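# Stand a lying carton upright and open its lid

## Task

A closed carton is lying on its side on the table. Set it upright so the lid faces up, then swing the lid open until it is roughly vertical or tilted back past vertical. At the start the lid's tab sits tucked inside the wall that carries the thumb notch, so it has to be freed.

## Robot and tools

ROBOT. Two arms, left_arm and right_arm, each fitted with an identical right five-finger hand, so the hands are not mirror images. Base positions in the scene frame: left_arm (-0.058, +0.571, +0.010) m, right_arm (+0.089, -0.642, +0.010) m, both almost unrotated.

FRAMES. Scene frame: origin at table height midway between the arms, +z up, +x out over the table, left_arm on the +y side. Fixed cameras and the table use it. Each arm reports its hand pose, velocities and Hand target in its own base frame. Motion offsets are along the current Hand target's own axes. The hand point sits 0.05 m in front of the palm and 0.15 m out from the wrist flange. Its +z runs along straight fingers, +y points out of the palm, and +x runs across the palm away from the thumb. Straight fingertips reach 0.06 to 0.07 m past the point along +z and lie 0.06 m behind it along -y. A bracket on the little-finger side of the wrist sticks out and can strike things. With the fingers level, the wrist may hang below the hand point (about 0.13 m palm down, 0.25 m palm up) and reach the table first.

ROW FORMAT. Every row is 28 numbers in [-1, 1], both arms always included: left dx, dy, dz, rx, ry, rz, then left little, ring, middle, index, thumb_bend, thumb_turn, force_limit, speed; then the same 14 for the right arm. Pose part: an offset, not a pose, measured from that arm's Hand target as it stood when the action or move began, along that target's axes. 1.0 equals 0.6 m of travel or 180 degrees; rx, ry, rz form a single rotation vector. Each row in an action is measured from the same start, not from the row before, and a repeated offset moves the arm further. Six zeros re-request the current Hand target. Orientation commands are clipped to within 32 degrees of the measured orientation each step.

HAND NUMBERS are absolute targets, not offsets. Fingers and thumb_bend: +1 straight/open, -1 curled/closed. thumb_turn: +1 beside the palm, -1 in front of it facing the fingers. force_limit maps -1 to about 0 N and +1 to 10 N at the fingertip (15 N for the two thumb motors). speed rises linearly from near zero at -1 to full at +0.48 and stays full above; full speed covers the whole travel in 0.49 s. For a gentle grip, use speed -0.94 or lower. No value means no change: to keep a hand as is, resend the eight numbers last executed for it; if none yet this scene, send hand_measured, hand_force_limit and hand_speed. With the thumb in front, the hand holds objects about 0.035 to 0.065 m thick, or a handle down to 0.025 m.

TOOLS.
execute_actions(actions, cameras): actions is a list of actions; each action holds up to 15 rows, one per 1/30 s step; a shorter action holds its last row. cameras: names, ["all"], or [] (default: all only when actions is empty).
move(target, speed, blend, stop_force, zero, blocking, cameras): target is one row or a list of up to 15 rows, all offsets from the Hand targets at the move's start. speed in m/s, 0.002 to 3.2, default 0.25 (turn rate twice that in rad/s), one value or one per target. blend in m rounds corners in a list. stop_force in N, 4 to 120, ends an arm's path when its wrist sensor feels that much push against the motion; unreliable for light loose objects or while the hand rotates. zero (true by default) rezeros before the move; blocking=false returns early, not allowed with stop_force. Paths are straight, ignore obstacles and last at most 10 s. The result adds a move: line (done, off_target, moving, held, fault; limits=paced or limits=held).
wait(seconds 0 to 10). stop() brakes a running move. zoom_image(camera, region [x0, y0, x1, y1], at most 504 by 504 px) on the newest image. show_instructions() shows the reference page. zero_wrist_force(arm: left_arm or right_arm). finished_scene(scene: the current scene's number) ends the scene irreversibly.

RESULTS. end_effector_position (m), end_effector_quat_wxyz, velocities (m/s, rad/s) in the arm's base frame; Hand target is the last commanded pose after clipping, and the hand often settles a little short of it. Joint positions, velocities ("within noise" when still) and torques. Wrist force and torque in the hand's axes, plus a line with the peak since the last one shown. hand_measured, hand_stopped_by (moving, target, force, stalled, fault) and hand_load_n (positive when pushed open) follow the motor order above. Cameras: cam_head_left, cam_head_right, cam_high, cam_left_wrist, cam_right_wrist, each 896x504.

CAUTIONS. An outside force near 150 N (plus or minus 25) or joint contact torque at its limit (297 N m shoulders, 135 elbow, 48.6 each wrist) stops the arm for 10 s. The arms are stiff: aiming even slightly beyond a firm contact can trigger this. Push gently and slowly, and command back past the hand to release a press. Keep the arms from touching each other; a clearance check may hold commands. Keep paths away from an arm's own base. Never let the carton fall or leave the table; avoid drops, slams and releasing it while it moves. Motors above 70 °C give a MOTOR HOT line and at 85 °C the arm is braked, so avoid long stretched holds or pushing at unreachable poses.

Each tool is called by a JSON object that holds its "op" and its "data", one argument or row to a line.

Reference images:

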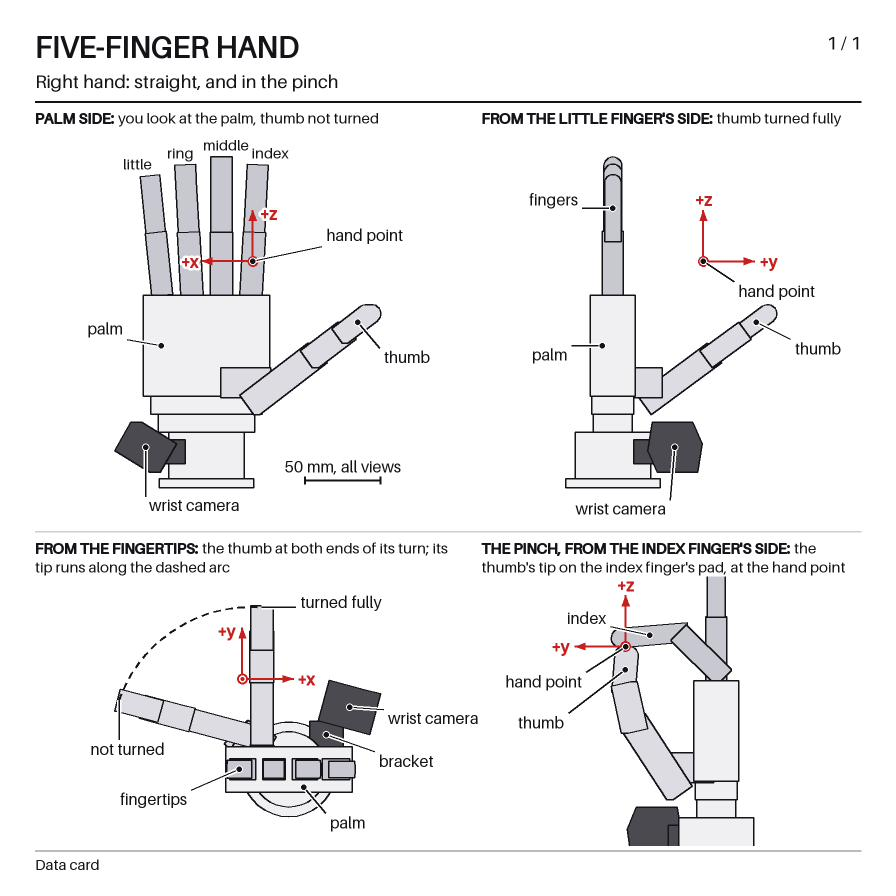

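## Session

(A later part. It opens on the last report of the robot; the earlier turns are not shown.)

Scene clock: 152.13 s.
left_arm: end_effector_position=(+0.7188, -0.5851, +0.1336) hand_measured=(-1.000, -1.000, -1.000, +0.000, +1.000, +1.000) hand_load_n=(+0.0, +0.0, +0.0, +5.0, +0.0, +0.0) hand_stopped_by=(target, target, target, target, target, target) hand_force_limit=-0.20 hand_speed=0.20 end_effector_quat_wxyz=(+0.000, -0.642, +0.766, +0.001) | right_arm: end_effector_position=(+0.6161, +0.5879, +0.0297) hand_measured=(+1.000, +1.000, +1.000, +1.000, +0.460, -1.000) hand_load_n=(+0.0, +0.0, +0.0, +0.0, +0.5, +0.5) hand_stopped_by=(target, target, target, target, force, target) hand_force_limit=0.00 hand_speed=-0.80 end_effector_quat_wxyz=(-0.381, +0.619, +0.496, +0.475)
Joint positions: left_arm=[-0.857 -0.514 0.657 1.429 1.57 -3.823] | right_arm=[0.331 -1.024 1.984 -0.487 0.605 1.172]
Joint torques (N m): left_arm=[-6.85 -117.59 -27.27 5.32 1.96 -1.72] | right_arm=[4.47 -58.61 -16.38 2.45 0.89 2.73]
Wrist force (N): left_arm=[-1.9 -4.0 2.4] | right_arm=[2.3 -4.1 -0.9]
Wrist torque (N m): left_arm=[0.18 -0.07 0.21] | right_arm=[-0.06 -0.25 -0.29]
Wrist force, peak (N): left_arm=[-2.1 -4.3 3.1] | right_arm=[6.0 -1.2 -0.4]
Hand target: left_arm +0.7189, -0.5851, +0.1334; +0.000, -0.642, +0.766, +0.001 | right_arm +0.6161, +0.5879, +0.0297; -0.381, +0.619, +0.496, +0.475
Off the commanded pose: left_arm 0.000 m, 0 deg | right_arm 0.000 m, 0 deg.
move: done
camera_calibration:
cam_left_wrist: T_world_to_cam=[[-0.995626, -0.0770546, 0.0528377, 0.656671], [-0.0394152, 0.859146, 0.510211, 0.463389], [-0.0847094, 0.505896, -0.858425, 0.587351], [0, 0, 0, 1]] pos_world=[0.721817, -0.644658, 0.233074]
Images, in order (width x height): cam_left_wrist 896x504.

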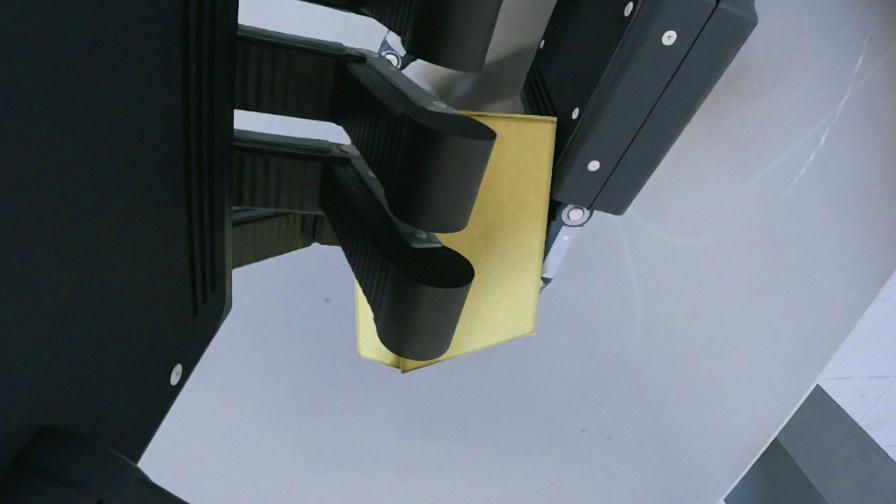

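{"op": "wait", "data": {
  "seconds": 0.1,
  "cameras": ["cam_high","cam_head_left","cam_head_right","cam_right_wrist"]
}}

{"op": "zoom_image", "data": {
  "camera": "cam_high",
  "region": [450, 200, 550, 290]
}}

{"op": "zoom_image", "data": {
  "camera": "cam_head_right",
  "region": [410, 280, 510, 360]
}}

Scene clock: 154.93 s.
left_arm: end_effector_position=(+0.7189, -0.5851, +0.1334) hand_measured=(-1.000, -1.000, -1.000, +0.000, +1.000, +1.000) hand_load_n=(+0.0, +0.0, +0.0, +5.0, +0.0, +0.0) hand_stopped_by=(target, target, target, target, target, target) hand_force_limit=-0.20 hand_speed=0.20 end_effector_quat_wxyz=(+0.000, -0.642, +0.766, +0.001) | right_arm: end_effector_position=(+0.6161, +0.5879, +0.0297) hand_measured=(+1.000, +1.000, +1.000, +1.000, +0.460, -1.000) hand_load_n=(+0.0, +0.0, +0.0, +0.0, +0.5, +0.0) hand_stopped_by=(target, target, target, target, force, target) hand_force_limit=0.00 hand_speed=-0.80 end_effector_quat_wxyz=(-0.381, +0.619, +0.496, +0.475)
Joint positions: left_arm=[-0.857 -0.514 0.657 1.429 1.57 -3.823] | right_arm=[0.331 -1.024 1.984 -0.487 0.605 1.172]
Joint torques (N m): left_arm=[11.82 -115.38 -48.19 1.35 2.15 -0.23] | right_arm=[4.64 -72.25 -23.11 2.61 1.07 2.64]
Wrist force (N): left_arm=[-2.3 -4.3 2.4] | right_arm=[1.6 -4.0 -0.8]
Wrist torque (N m): left_arm=[0.17 -0.06 0.19] | right_arm=[-0.05 -0.25 -0.30]
Wrist force, peak (N): left_arm=[-2.5 -4.5 3.0] | right_arm=[1.9 -4.5 -1.0]
Hand target: left_arm +0.7189, -0.5851, +0.1334; +0.000, -0.642, +0.766, +0.001 | right_arm +0.6161, +0.5879, +0.0297; -0.381, +0.619, +0.496, +0.475
Off the commanded pose: left_arm 0.000 m, 0 deg | right_arm 0.000 m, 0 deg.
wait: 0.10 s; at rest from the start
camera_calibration:
cam_right_wrist: T_world_to_cam=[[0.958494, -0.176561, 0.223867, -0.495344], [0.0236726, -0.733188, -0.679613, 0.435334], [0.28413, 0.656705, -0.698577, -0.427983], [0, 0, 0, 1]] pos_world=[0.586082, 0.512781, 0.10777]
Images, in order (width x height): cam_head_left 896x504, cam_head_right 896x504, cam_high 896x504, cam_right_wrist 896x504.

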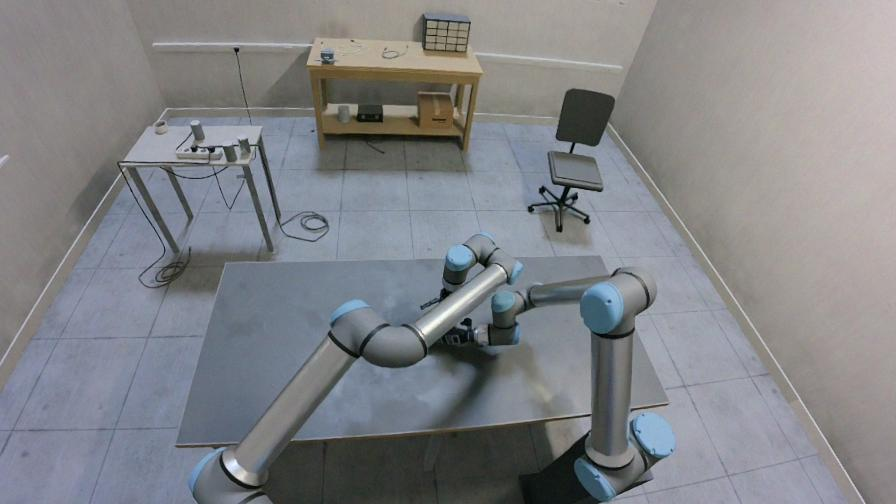

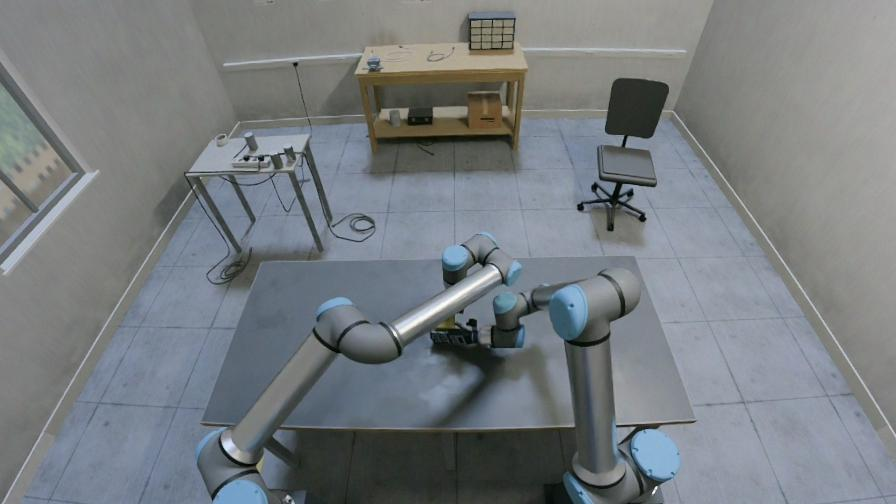

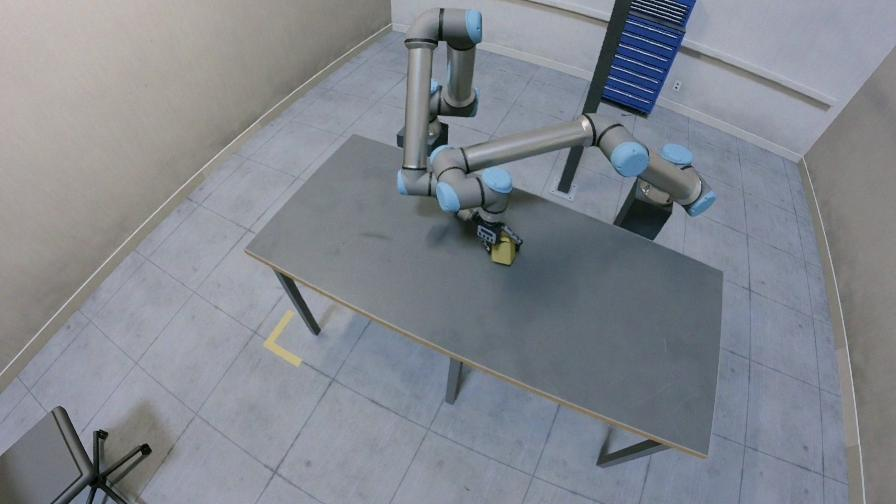

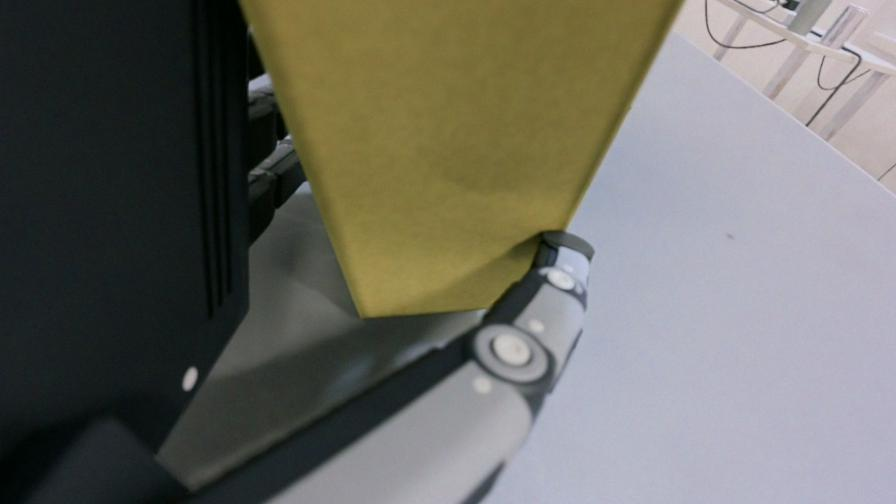

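Scaled by 5.040 from the camera's 896x504 image, which has a finer 1280x720 frame.

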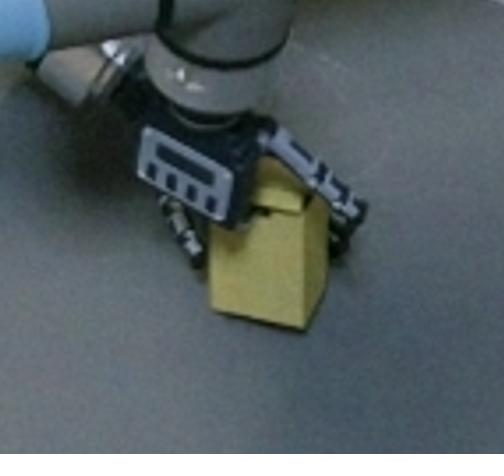

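Scaled by 5.040 from the camera's 896x504 image, which has a finer 1280x720 frame.

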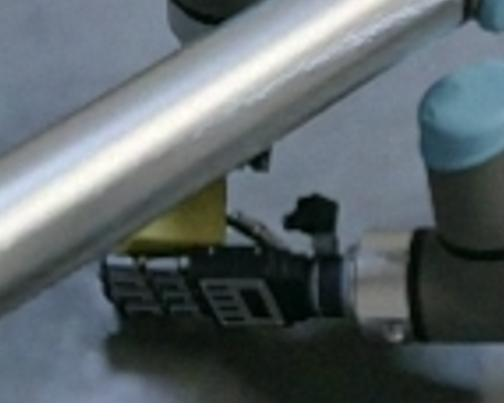

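{"op": "move", "data": {
  "target": [
    [0,-0.006,0.0283,0,0,0,-1,-1,-1,0,1,1,-0.2,0.2,0,0,0,0,0,0,1,1,1,1,-0.6,-1,0,-0.8],
    [0,-0.03,0.0283,0,0,0,-1,-1,-1,0,1,1,-0.2,0.2,0,0,0,0,0,0,1,1,1,1,-0.6,-1,0,-0.8]
  ],
  "speed": 0.03
}}

{"op": "move", "data": {
  "target": [
    [0,0,0,0,0,0,-1,-1,-1,0,1,1,-0.2,0.2,0,0,0,0,0,0,1,1,1,1,-0.9,-1,0.1,-0.7],
    [0,0,0,0,0,0,-1,-1,-1,0,1,1,-0.2,0.2,0,0,0,0,0,0,1,0.3,0.3,0.3,-0.9,-1,0,-0.9]
  ],
  "cameras": ["cam_left_wrist","cam_right_wrist","cam_high"]
}}

{"op": "zoom_image", "data": {
  "camera": "cam_high",
  "region": [450, 200, 550, 290]
}}

Scene clock: 160.17 s.
left_arm: end_effector_position=(+0.7367, -0.5881, +0.1165) hand_measured=(-1.000, -1.000, -1.000, +0.000, +1.000, +1.000) hand_load_n=(+0.0, +0.0, +0.0, +0.0, +0.0, +0.0) hand_stopped_by=(target, target, target, target, target, target) hand_force_limit=-0.20 hand_speed=0.20 end_effector_quat_wxyz=(+0.000, -0.642, +0.766, +0.001) end_effector_velocity=(-0.002, +0.000, -0.002) end_effector_angular_velocity=(+0.000, +0.001, -0.001) | right_arm: end_effector_position=(+0.6161, +0.5879, +0.0297) hand_measured=(+1.000, +1.000, +1.000, +1.000, +0.460, -1.000) hand_load_n=(+0.0, +0.0, +0.0, +0.0, +0.0, +0.0) hand_stopped_by=(target, target, target, target, force, target) hand_force_limit=0.00 hand_speed=-0.80 end_effector_quat_wxyz=(-0.381, +0.619, +0.496, +0.475)
Joint positions: left_arm=[-0.845 -0.463 0.588 1.447 1.57 -3.812] | right_arm=[0.331 -1.024 1.984 -0.487 0.605 1.172]
Joint velocities: left_arm=[-0.001 -0.001 0.006 -0.004 0.001 0] | right_arm=[within noise]
Joint torques (N m): left_arm=[-5.84 -139.94 -26.08 0.89 0.18 -0.65] | right_arm=[5.28 -86.44 -27.78 1.62 1.03 2.46]
Wrist force (N): left_arm=[0.2 0.1 1.1] | right_arm=[1.0 0.1 1.5]
Wrist torque (N m): left_arm=[-0.04 -0.05 -0.05] | right_arm=[-0.10 -0.35 -0.04]
Wrist force, peak (N): left_arm=[-2.3 -4.6 3.2] | right_arm=[2.1 -4.4 -1.2]
Hand target: left_arm +0.7366, -0.5882, +0.1164; +0.000, -0.642, +0.766, +0.001 | right_arm +0.6161, +0.5879, +0.0297; -0.381, +0.619, +0.496, +0.475
Off the commanded pose: left_arm 0.000 m, 0 deg | right_arm 0.000 m, 0 deg.
move: done

Scene clock: 161.80 s.
left_arm: end_effector_position=(+0.7366, -0.5882, +0.1164) hand_measured=(-1.000, -1.000, -1.000, +0.000, +1.000, +1.000) hand_load_n=(+0.0, +0.0, +0.0, +0.0, -0.5, +0.0) hand_stopped_by=(target, target, target, target, target, target) hand_force_limit=-0.20 hand_speed=0.20 end_effector_quat_wxyz=(+0.000, -0.642, +0.766, +0.001) | right_arm: end_effector_position=(+0.6161, +0.5879, +0.0297) hand_measured=(+1.000, +0.770, +0.806, +0.798, +0.356, -1.000) hand_load_n=(+0.0, +8.0, +0.0, +3.0, +10.5, +3.0) hand_stopped_by=(target, force, force, force, force, target) hand_force_limit=0.00 hand_speed=-0.90 end_effector_quat_wxyz=(-0.381, +0.619, +0.496, +0.475)
Joint positions: left_arm=[-0.846 -0.463 0.588 1.447 1.57 -3.812] | right_arm=[0.331 -1.024 1.984 -0.487 0.605 1.172]
Joint torques (N m): left_arm=[-6.95 -139.59 -26.11 0.66 -1.26 -1.84] | right_arm=[5.01 -80.99 -17.04 0.73 0.83 2.5]
Wrist force (N): left_arm=[0.2 0.4 1.2] | right_arm=[2.5 -0.3 2.3]
Wrist torque (N m): left_arm=[0.01 -0.05 -0.04] | right_arm=[-0.10 -0.31 -0.05]
Wrist force, peak (N): left_arm=[0.1 0.3 1.3] | right_arm=[4.2 1.8 -0.3]
Hand target: left_arm +0.7366, -0.5882, +0.1164; +0.000, -0.642, +0.766, +0.001 | right_arm +0.6161, +0.5879, +0.0297; -0.381, +0.619, +0.496, +0.475
Off the commanded pose: left_arm 0.000 m, 0 deg | right_arm 0.000 m, 0 deg.
move: done
camera_calibration:
cam_left_wrist: T_world_to_cam=[[-0.995626, -0.0770546, 0.0528377, 0.674951], [-0.0394152, 0.859146, 0.510211, 0.475561], [-0.0847094, 0.505896, -0.858425, 0.57579], [0, 0, 0, 1]] pos_world=[0.739517, -0.647858, 0.215974]
cam_right_wrist: T_world_to_cam=[[0.958466, -0.176625, 0.223933, -0.495303], [0.0236709, -0.73319, -0.679612, 0.435335], [0.284222, 0.656686, -0.698557, -0.42803], [0, 0, 0, 1]] pos_world=[0.586082, 0.512781, 0.107771]
Images, in order (width x height): cam_high 896x504, cam_left_wrist 896x504, cam_right_wrist 896x504.

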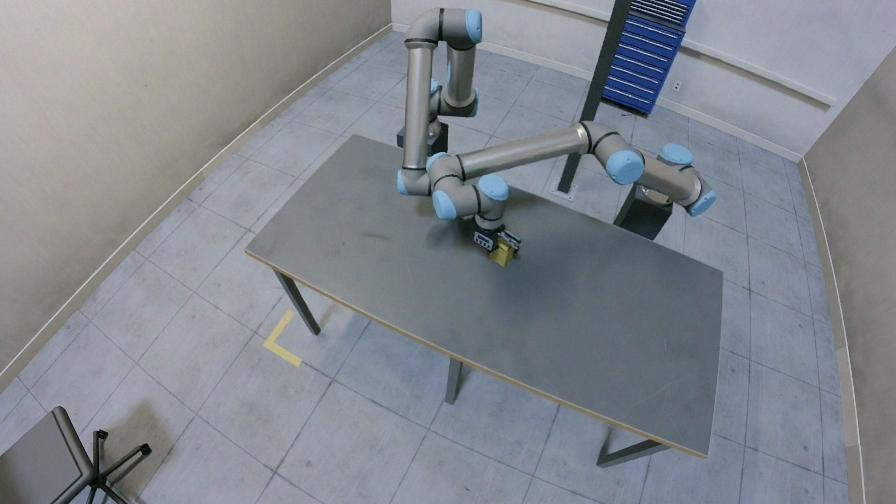

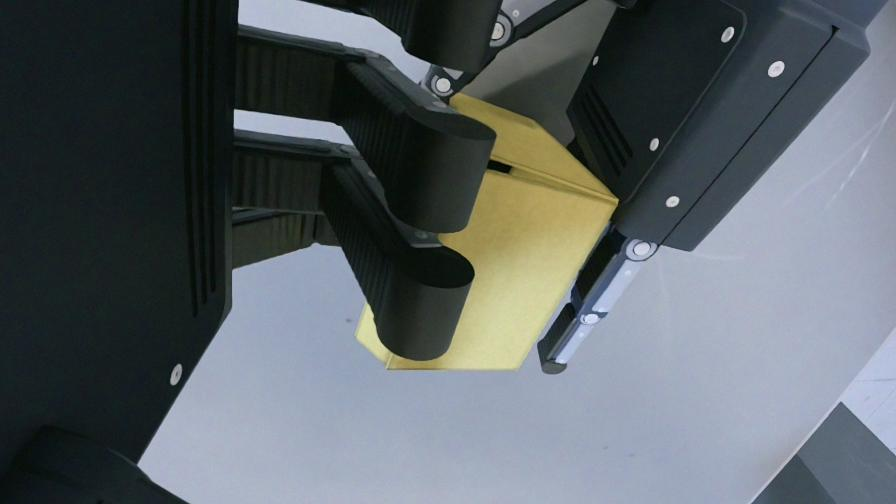

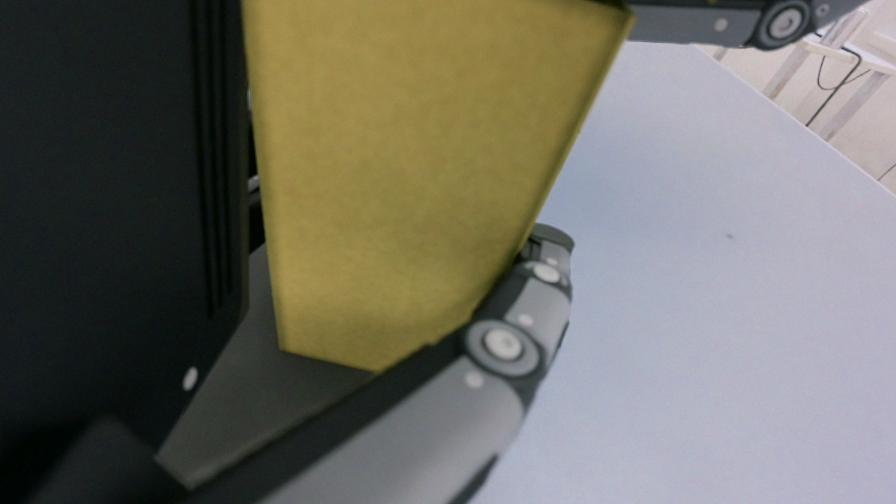

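Scaled by 5.040 from the camera's 896x504 image, which has a finer 1280x720 frame.

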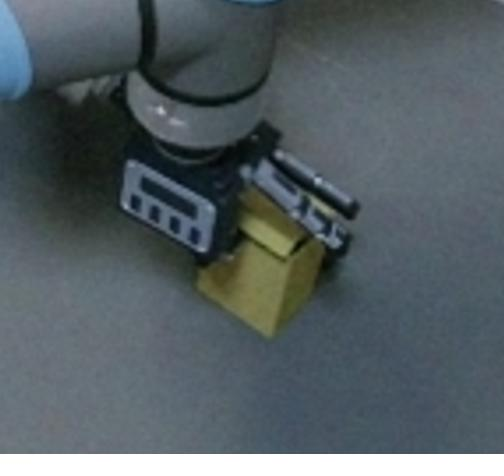

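{"op": "move", "data": {
  "target": [
    [0,0.017,0,0,0,0,-1,-1,-1,0,1,1,-0.2,0.2,0,0,0,0,0,0,1,0.3,0.3,0.3,-0.9,-1,0,-0.9],
    [0,0.019,-0.0145,0,0,0,-1,-1,-1,0,1,1,-0.2,0.2,0,0,0,0,0,0,1,0.3,0.3,0.3,-0.9,-1,0,-0.9],
    [0,0.023,-0.03,0,0,0,-1,-1,-1,0,1,1,-0.2,0.2,0,0,0,0,0,0,1,0.3,0.3,0.3,-0.9,-1,0,-0.9]
  ],
  "speed": 0.02,
  "blend": 0.002,
  "cameras": ["cam_left_wrist","cam_right_wrist","cam_high"]
}}

{"op": "zoom_image", "data": {
  "camera": "cam_high",
  "region": [450, 200, 550, 290]
}}

Scene clock: 167.07 s.
left_arm: end_effector_position=(+0.7230, -0.5858, +0.1346) hand_measured=(-1.000, -1.000, -1.000, +0.000, +1.000, +1.000) hand_load_n=(+0.0, +0.0, +0.0, +0.0, +0.0, +0.0) hand_stopped_by=(target, target, target, target, target, target) hand_force_limit=-0.20 hand_speed=0.20 end_effector_quat_wxyz=(+0.000, -0.642, +0.766, +0.001) | right_arm: end_effector_position=(+0.6161, +0.5879, +0.0297) hand_measured=(+1.000, +0.770, +0.806, +0.796, +0.352, -1.000) hand_load_n=(+0.0, +0.0, +0.5, +0.0, +0.0, +0.5) hand_stopped_by=(target, force, force, force, force, target) hand_force_limit=0.00 hand_speed=-0.90 end_effector_quat_wxyz=(-0.381, +0.619, +0.496, +0.475)
Joint positions: left_arm=[-0.854 -0.505 0.637 1.44 1.57 -3.821] | right_arm=[0.331 -1.024 1.984 -0.487 0.605 1.172]
Joint torques (N m): left_arm=[-1.32 -118.2 -26.66 4.13 1.47 -1.73] | right_arm=[-7.33 -58.82 -24.39 0.78 -1.19 2.5]
Wrist force (N): left_arm=[0.0 0.8 0.9] | right_arm=[1.0 -0.8 1.2]
Wrist torque (N m): left_arm=[0.12 0.04 0.23] | right_arm=[-0.20 -0.33 -0.06]
Wrist force, peak (N): left_arm=[2.4 -14.4 17.0] | right_arm=[16.3 -14.2 -0.6]
Hand target: left_arm +0.7230, -0.5858, +0.1344; +0.000, -0.642, +0.766, +0.001 | right_arm +0.6161, +0.5879, +0.0297; -0.381, +0.619, +0.496, +0.475
Off the commanded pose: left_arm 0.000 m, 0 deg | right_arm 0.000 m, 0 deg.
move: done
camera_calibration:
cam_left_wrist: T_world_to_cam=[[-0.995626, -0.0770546, 0.0528377, 0.660633], [-0.0394152, 0.859146, 0.510211, 0.463677], [-0.0847094, 0.505896, -0.858425, 0.589048], [0, 0, 0, 1]] pos_world=[0.725917, -0.645458, 0.234174]
cam_right_wrist: T_world_to_cam=[[0.958493, -0.176549, 0.223878, -0.495352], [0.0236887, -0.733191, -0.67961, 0.435325], [0.28413, 0.656705, -0.698577, -0.427984], [0, 0, 0, 1]] pos_world=[0.586082, 0.512781, 0.10777]
Images, in order (width x height): cam_high 896x504, cam_left_wrist 896x504, cam_right_wrist 896x504.

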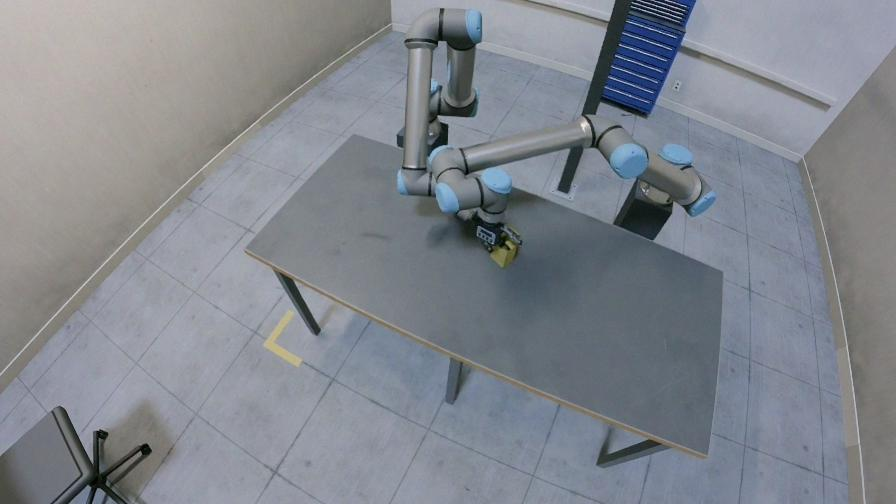

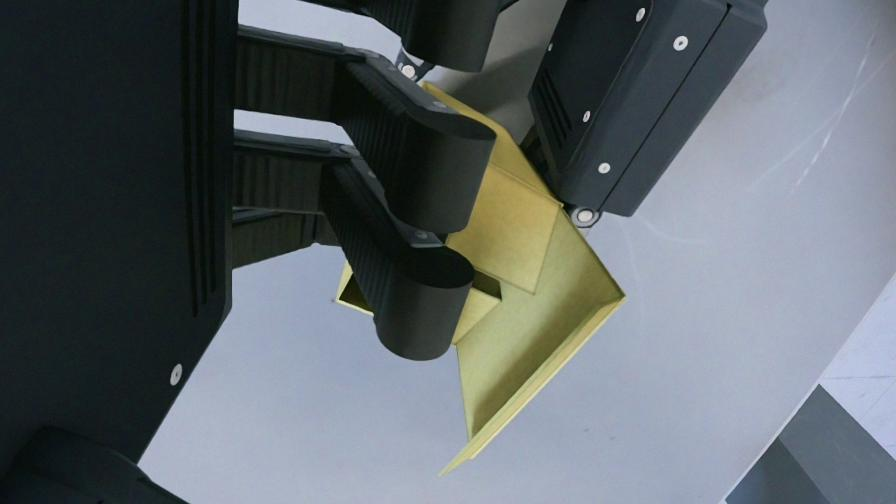

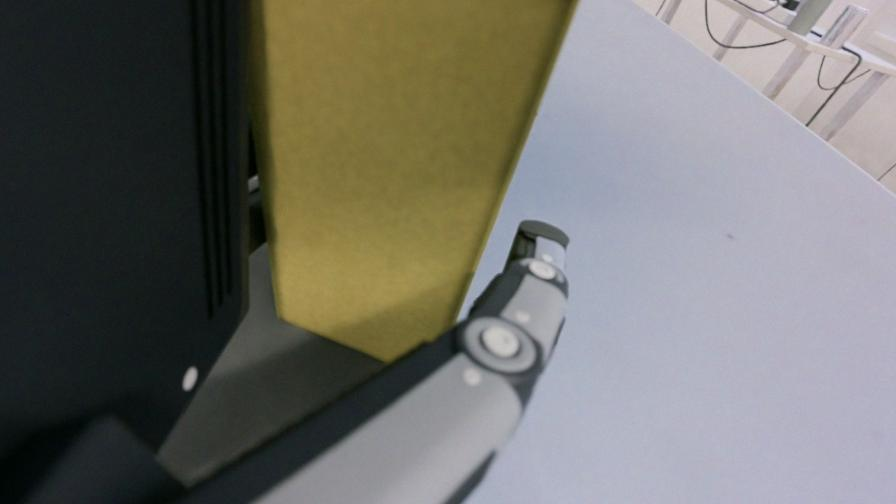

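Scaled by 5.040 from the camera's 896x504 image, which has a finer 1280x720 frame.

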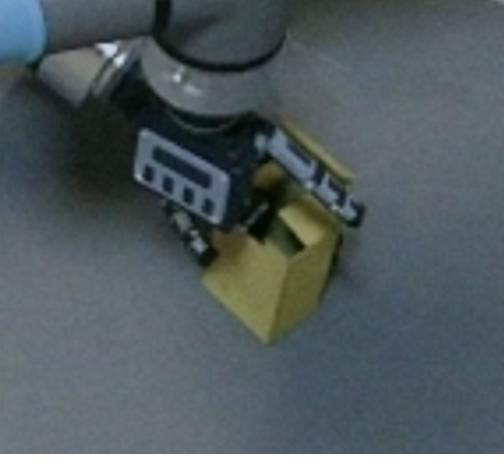

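{"op": "move", "data": {
  "target": [
    [0,-0.01,-0.1,0,0,0,-1,-1,-1,0,1,1,-0.2,0.2,0,0,0,0,0,0,1,0.3,0.3,0.3,-0.9,-1,0,-0.9],
    [0.1,-0.1,-0.28,0,0,0,-1,-1,-1,0,1,1,-0.2,0.2,0,0,0,0,0,0,1,0.3,0.3,0.3,-0.9,-1,0,-0.9]
  ],
  "speed": [0.06,0.25],
  "cameras": ["cam_left_wrist","cam_right_wrist","cam_high","cam_head_right"]
}}

{"op": "zoom_image", "data": {
  "camera": "cam_high",
  "region": [450, 190, 550, 290]
}}

{"op": "zoom_image", "data": {
  "camera": "cam_head_right",
  "region": [410, 280, 510, 360]
}}

Scene clock: 172.13 s.
left_arm: end_effector_position=(+0.7695, -0.6539, +0.3012) hand_measured=(-1.000, -1.000, -1.000, +0.000, +1.000, +1.000) hand_load_n=(+0.0, +0.0, +0.0, +0.0, +0.0, +0.0) hand_stopped_by=(target, target, target, target, target, target) hand_force_limit=-0.20 hand_speed=0.20 end_effector_quat_wxyz=(+0.024, -0.638, +0.758, -0.132) | right_arm: end_effector_position=(+0.6161, +0.5879, +0.0297) hand_measured=(+1.000, +0.770, +0.806, +0.796, +0.352, -1.000) hand_load_n=(+0.0, +0.0, +0.0, +0.0, +0.0, +0.0) hand_stopped_by=(target, force, force, force, force, target) hand_force_limit=0.00 hand_speed=-0.90 end_effector_quat_wxyz=(-0.381, +0.619, +0.496, +0.475)
Joint positions: left_arm=[-0.876 -0.386 0.035 1.657 1.522 -3.839] | right_arm=[0.331 -1.024 1.984 -0.487 0.605 1.172]
Joint torques (N m): left_arm=[13.99 -139.76 -43.5 1.28 -0.36 1.95] | right_arm=[-9.04 -54.34 -27.46 1.34 -1.66 2.63]
Wrist force (N): left_arm=[0.6 0.4 0.3] | right_arm=[1.0 -0.7 1.1]
Wrist torque (N m): left_arm=[0.10 -0.03 0.32] | right_arm=[-0.18 -0.33 -0.06]
Wrist force, peak (N): left_arm=[-0.8 1.5 2.6] | right_arm=[1.1 -1.1 1.6]
Hand target: left_arm +0.7717, -0.6556, +0.3023; +0.000, -0.642, +0.766, +0.001 | right_arm +0.6161, +0.5879, +0.0297; -0.381, +0.619, +0.496, +0.475
Off the commanded pose: left_arm 0.003 m, 15 deg | right_arm 0.000 m, 0 deg.
elbow stopped short (left arm): the move would have taken joint 3 (elbow) straighter than the controller allows.
move: off_target (left_arm)
camera_calibration:
cam_left_wrist: T_world_to_cam=[[-0.986283, -0.0884118, -0.139387, 0.736204], [-0.131086, 0.932719, 0.335935, 0.610132], [0.100308, 0.349599, -0.931514, 0.547839], [0, 0, 0, 1]] pos_world=[0.751133, -0.695516, 0.407972]
cam_right_wrist: T_world_to_cam=[[0.958494, -0.176561, 0.223867, -0.495344], [0.0236726, -0.733188, -0.679613, 0.435334], [0.28413, 0.656705, -0.698577, -0.427983], [0, 0, 0, 1]] pos_world=[0.586082, 0.512781, 0.10777]
Images, in order (width x height): cam_head_right 896x504, cam_high 896x504, cam_left_wrist 896x504, cam_right_wrist 896x504.

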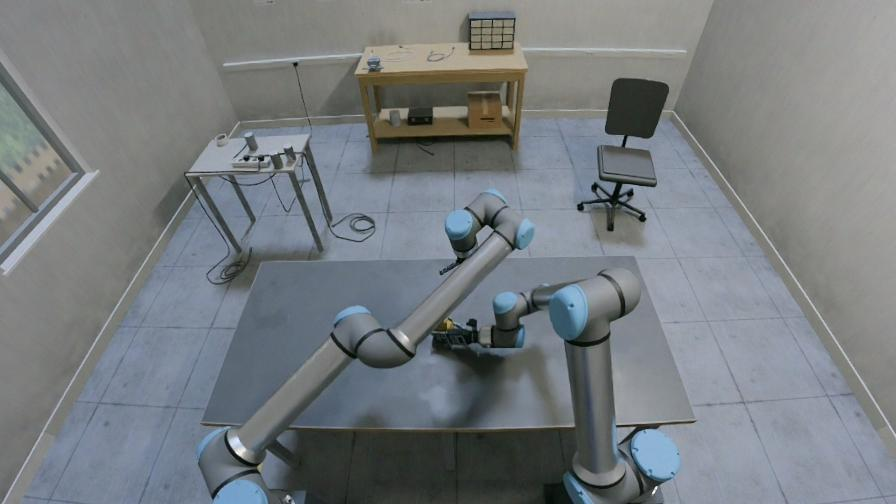

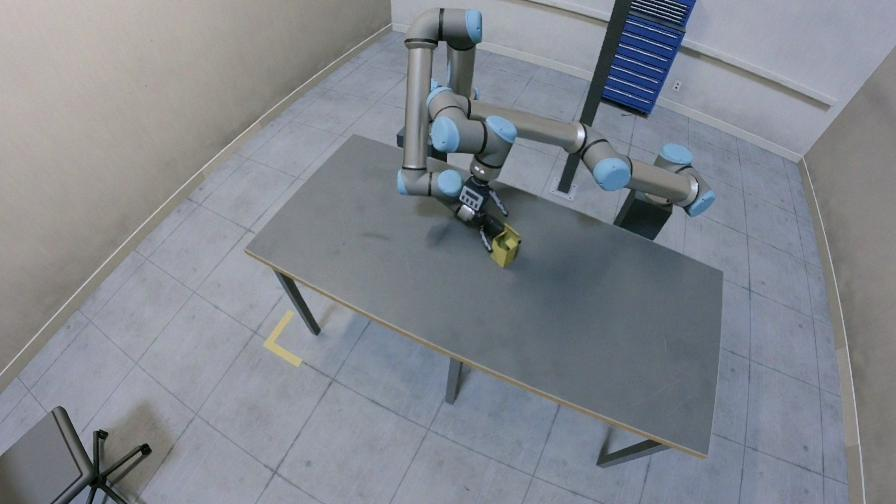

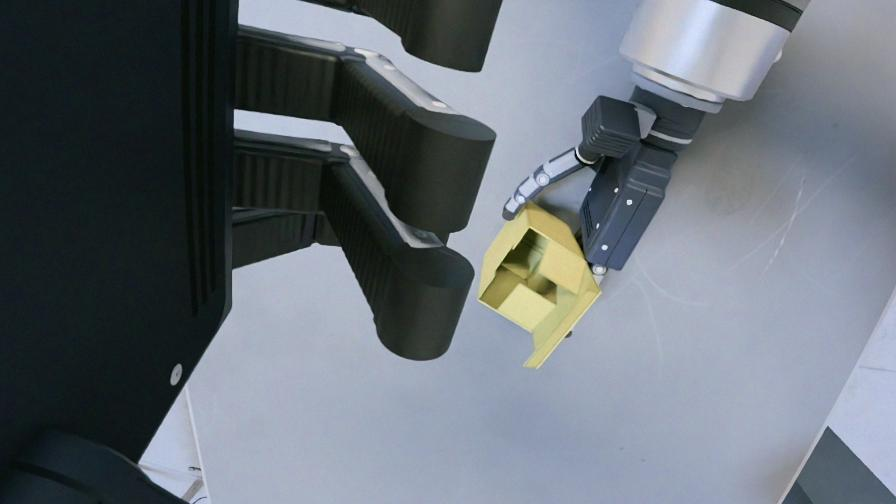

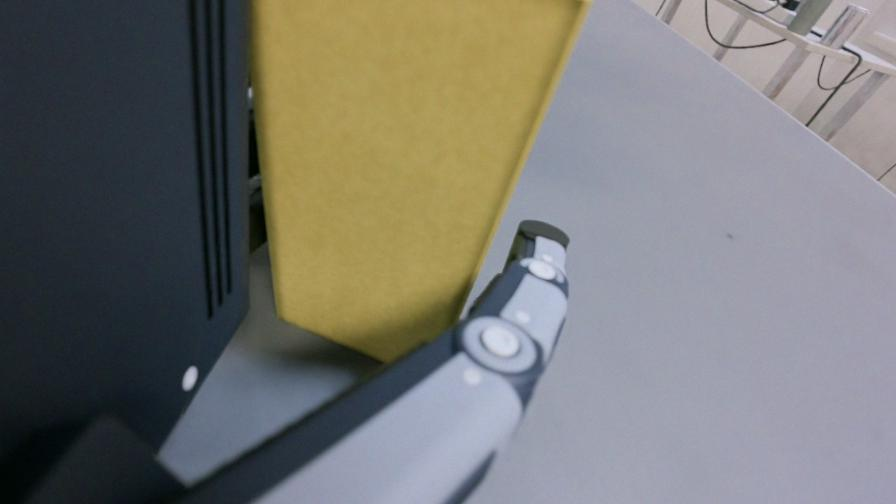

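Scaled by 5.040 from the camera's 896x504 image, which has a finer 1280x720 frame.

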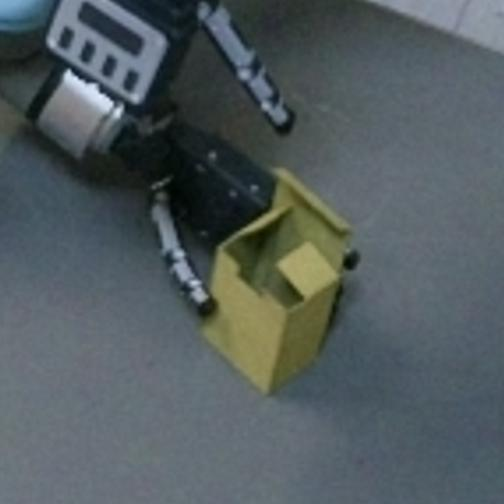

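Scaled by 5.040 from the camera's 896x504 image, which has a finer 1280x720 frame.

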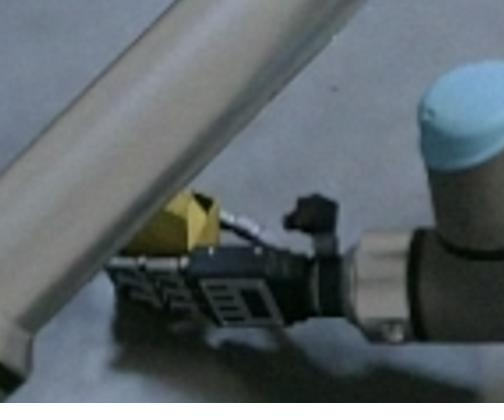

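{"op": "move", "data": {
  "target": [
    [0,0,0,0,0,0,-1,-1,-1,0,1,1,-0.2,0.2,0,0,0,0,0,0,1,1,1,1,1,-1,-0.3,-0.85],
    [0,0,0,0,0,0,-1,-1,-1,0,1,1,-0.2,0.2,0,-0.01,0,0,0,0,1,1,1,1,1,-1,-0.3,-0.85]
  ],
  "speed": 0.02,
  "cameras": ["cam_left_wrist","cam_right_wrist","cam_high"]
}}

{"op": "zoom_image", "data": {
  "camera": "cam_high",
  "region": [450, 190, 550, 290]
}}

{"op": "zoom_image", "data": {
  "camera": "cam_left_wrist",
  "region": [440, 180, 640, 400]
}}

Scene clock: 179.87 s.
left_arm: end_effector_position=(+0.7696, -0.6539, +0.3013) hand_measured=(-1.000, -1.000, -1.000, +0.000, +1.000, +1.000) hand_load_n=(+0.0, +0.0, +0.0, +0.5, +0.0, +0.0) hand_stopped_by=(target, target, target, target, target, target) hand_force_limit=-0.20 hand_speed=0.20 end_effector_quat_wxyz=(+0.024, -0.638, +0.758, -0.132) | right_arm: end_effector_position=(+0.6102, +0.5892, +0.0297) hand_measured=(+1.000, +1.000, +1.000, +1.000, +1.000, -1.000) hand_load_n=(+0.0, +0.0, +0.0, +0.0, +0.0, +0.5) hand_stopped_by=(target, target, target, target, target, target) hand_force_limit=-0.30 hand_speed=-0.85 end_effector_quat_wxyz=(-0.381, +0.619, +0.496, +0.475)
Joint positions: left_arm=[-0.876 -0.386 0.035 1.657 1.522 -3.839] | right_arm=[0.337 -1.029 1.994 -0.495 0.61 1.177]
Joint torques (N m): left_arm=[9.81 -141.28 -49.41 0.62 -2.52 1.67] | right_arm=[-3.36 -75.46 -24.65 0.82 -0.21 2.11]
Wrist force (N): left_arm=[0.6 0.9 0.5] | right_arm=[0.8 -0.7 1.4]
Wrist torque (N m): left_arm=[0.15 -0.04 0.32] | right_arm=[-0.20 -0.31 -0.22]
Wrist force, peak (N): left_arm=[0.9 0.9 0.9] | right_arm=[1.5 -1.0 1.3]
Hand target: left_arm +0.7717, -0.6556, +0.3023; +0.000, -0.642, +0.766, +0.001 | right_arm +0.6103, +0.5892, +0.0297; -0.381, +0.619, +0.496, +0.475
Off the commanded pose: left_arm 0.003 m, 16 deg | right_arm 0.000 m, 0 deg.
elbow stopped short (left arm): the move would have taken joint 3 (elbow) straighter than the controller allows.
move: off_target (left_arm)
camera_calibration:
cam_left_wrist: T_world_to_cam=[[-0.98624, -0.0884287, -0.139681, 0.736391], [-0.131188, 0.932766, 0.335765, 0.61029], [0.100598, 0.349469, -0.931532, 0.54762], [0, 0, 0, 1]] pos_world=[0.751232, -0.695516, 0.408071]
cam_right_wrist: T_world_to_cam=[[0.958494, -0.176561, 0.223867, -0.489364], [0.0236726, -0.733188, -0.679613, 0.436429], [0.28413, 0.656705, -0.698577, -0.427132], [0, 0, 0, 1]] pos_world=[0.580082, 0.514081, 0.10777]
Images, in order (width x height): cam_high 896x504, cam_left_wrist 896x504, cam_right_wrist 896x504.

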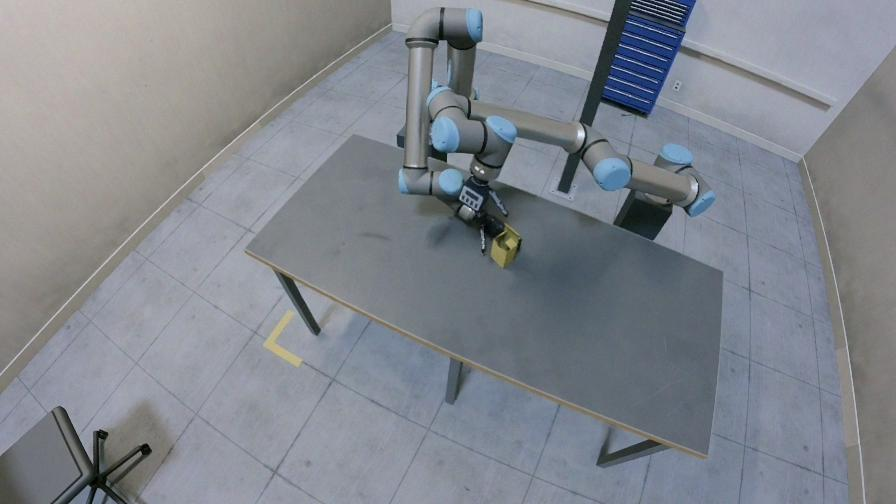

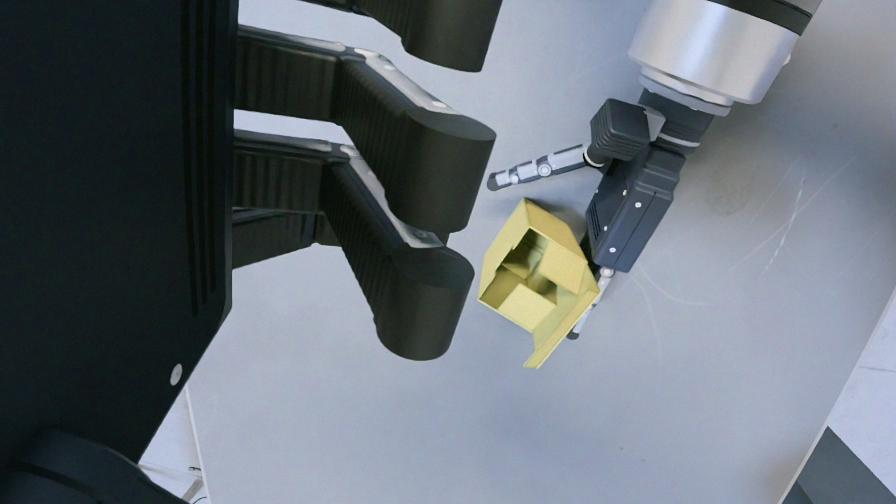

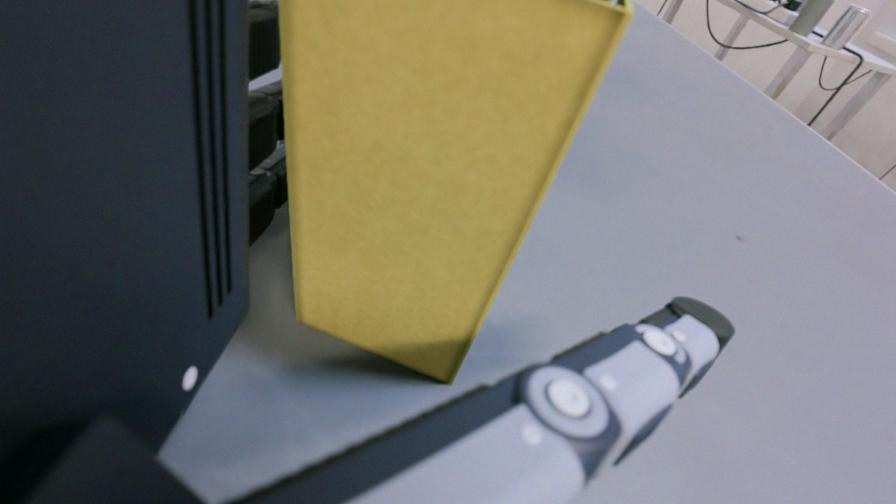

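Scaled by 5.040 from the camera's 896x504 image, which has a finer 1280x720 frame.

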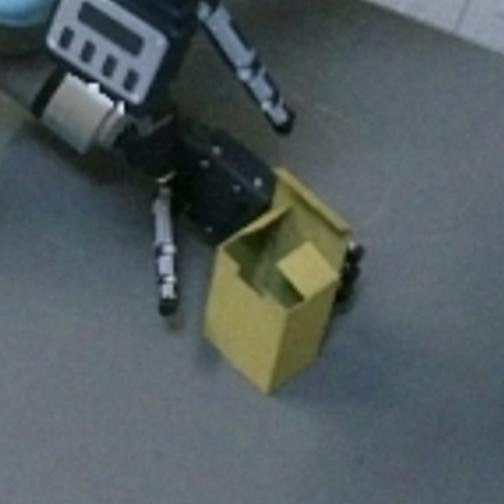

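Scaled by 2.291 from the camera's 896x504 image, which has a finer 1280x720 frame.

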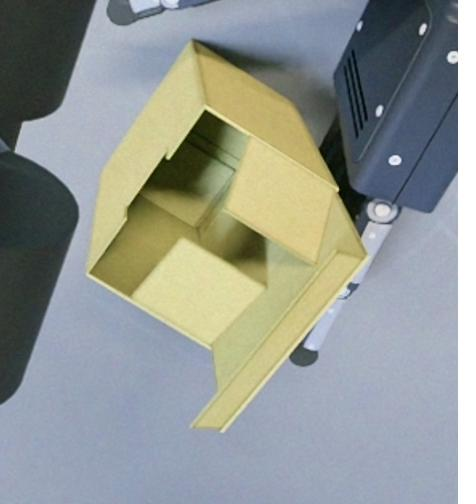

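{"op": "move", "data": {
  "target": [0,0,0,0,0,0,-1,-1,-1,0,1,1,-0.2,0.2,-0.06,-0.005,-0.225,0,0,0,1,1,1,1,1,-1,-0.3,-0.85],
  "speed": 0.1,
  "cameras": ["cam_high","cam_left_wrist","cam_right_wrist"]
}}

{"op": "zoom_image", "data": {
  "camera": "cam_high",
  "region": [450, 190, 550, 290]
}}

Scene clock: 188.37 s.
left_arm: end_effector_position=(+0.7696, -0.6539, +0.3013) hand_measured=(-1.000, -1.000, -1.000, +0.000, +1.000, +1.000) hand_load_n=(+0.0, +0.0, +0.0, +0.0, +0.0, +0.0) hand_stopped_by=(target, target, target, target, target, target) hand_force_limit=-0.20 hand_speed=0.20 end_effector_quat_wxyz=(+0.024, -0.638, +0.758, -0.132) | right_arm: end_effector_position=(+0.5768, +0.4535, +0.0300) hand_measured=(+1.000, +1.000, +1.000, +1.000, +1.000, -1.000) hand_load_n=(+0.0, +0.0, +0.0, +0.0, -0.5, +0.0) hand_stopped_by=(target, target, target, target, target, target) hand_force_limit=-0.30 hand_speed=-0.85 end_effector_quat_wxyz=(-0.381, +0.619, +0.496, +0.475)
Joint positions: left_arm=[-0.876 -0.386 0.035 1.657 1.522 -3.839] | right_arm=[0.102 -1.083 2.154 -0.368 0.413 0.912]
Joint torques (N m): left_arm=[-3.19 -141.43 -50.71 0.69 -3.02 1.86] | right_arm=[-5.68 -43.31 -20.24 0.42 -0.46 1.46]
Wrist force (N): left_arm=[0.6 0.6 0.6] | right_arm=[1.6 -0.6 0.5]
Wrist torque (N m): left_arm=[0.12 -0.04 0.31] | right_arm=[-0.16 -0.37 -0.20]
Wrist force, peak (N): left_arm=[0.8 0.9 0.9] | right_arm=[1.2 -0.8 2.7]
Hand target: left_arm +0.7717, -0.6556, +0.3023; +0.000, -0.642, +0.766, +0.001 | right_arm +0.5768, +0.4535, +0.0299; -0.381, +0.619, +0.496, +0.475
Off the commanded pose: left_arm 0.003 m, 16 deg | right_arm 0.000 m, 0 deg.
elbow stopped short (left arm): the move would have taken joint 3 (elbow) straighter than the controller allows.
move: off_target (left_arm)
camera_calibration:
cam_left_wrist: T_world_to_cam=[[-0.98624, -0.0884287, -0.139681, 0.736391], [-0.131188, 0.932766, 0.335765, 0.61029], [0.100598, 0.349469, -0.931532, 0.54762], [0, 0, 0, 1]] pos_world=[0.751232, -0.695516, 0.408071]
cam_right_wrist: T_world_to_cam=[[0.958464, -0.176555, 0.223999, -0.481473], [0.0237631, -0.733206, -0.679591, 0.337882], [0.284223, 0.656686, -0.698556, -0.328392], [0, 0, 0, 1]] pos_world=[0.546782, 0.378381, 0.108071]
Images, in order (width x height): cam_high 896x504, cam_left_wrist 896x504, cam_right_wrist 896x504.

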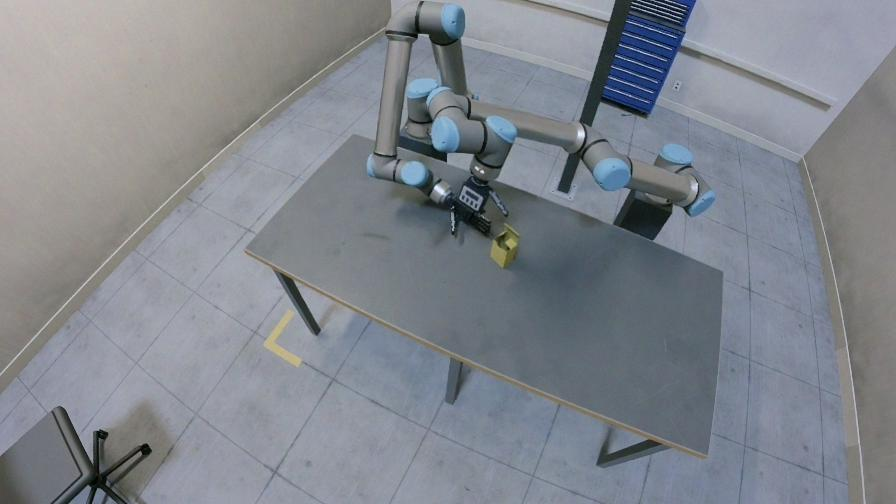

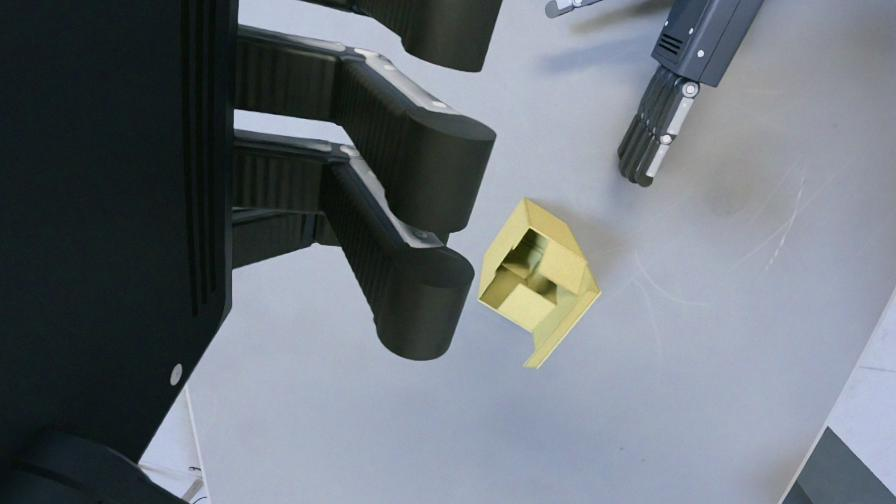

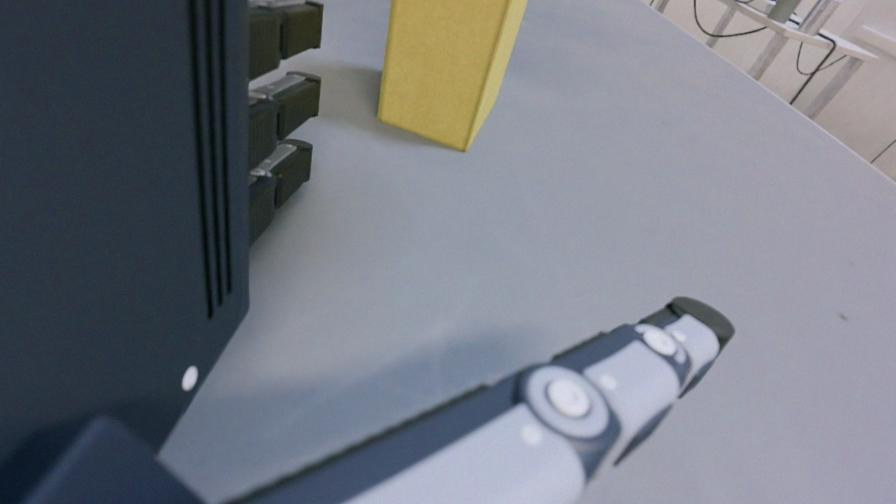

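Scaled by 5.040 from the camera's 896x504 image, which has a finer 1280x720 frame.

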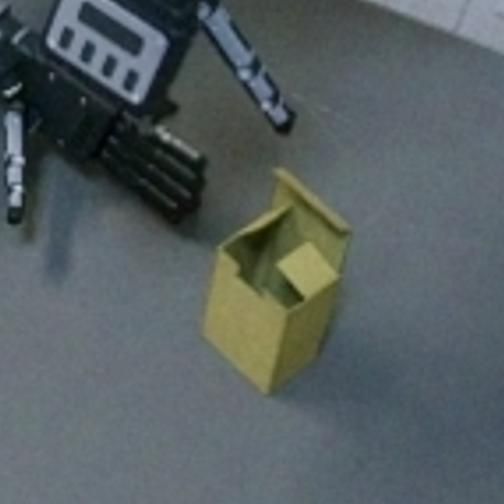

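{"op": "finished_scene", "data": {
  "scene": 2
}}

The scene is finished: the task was done.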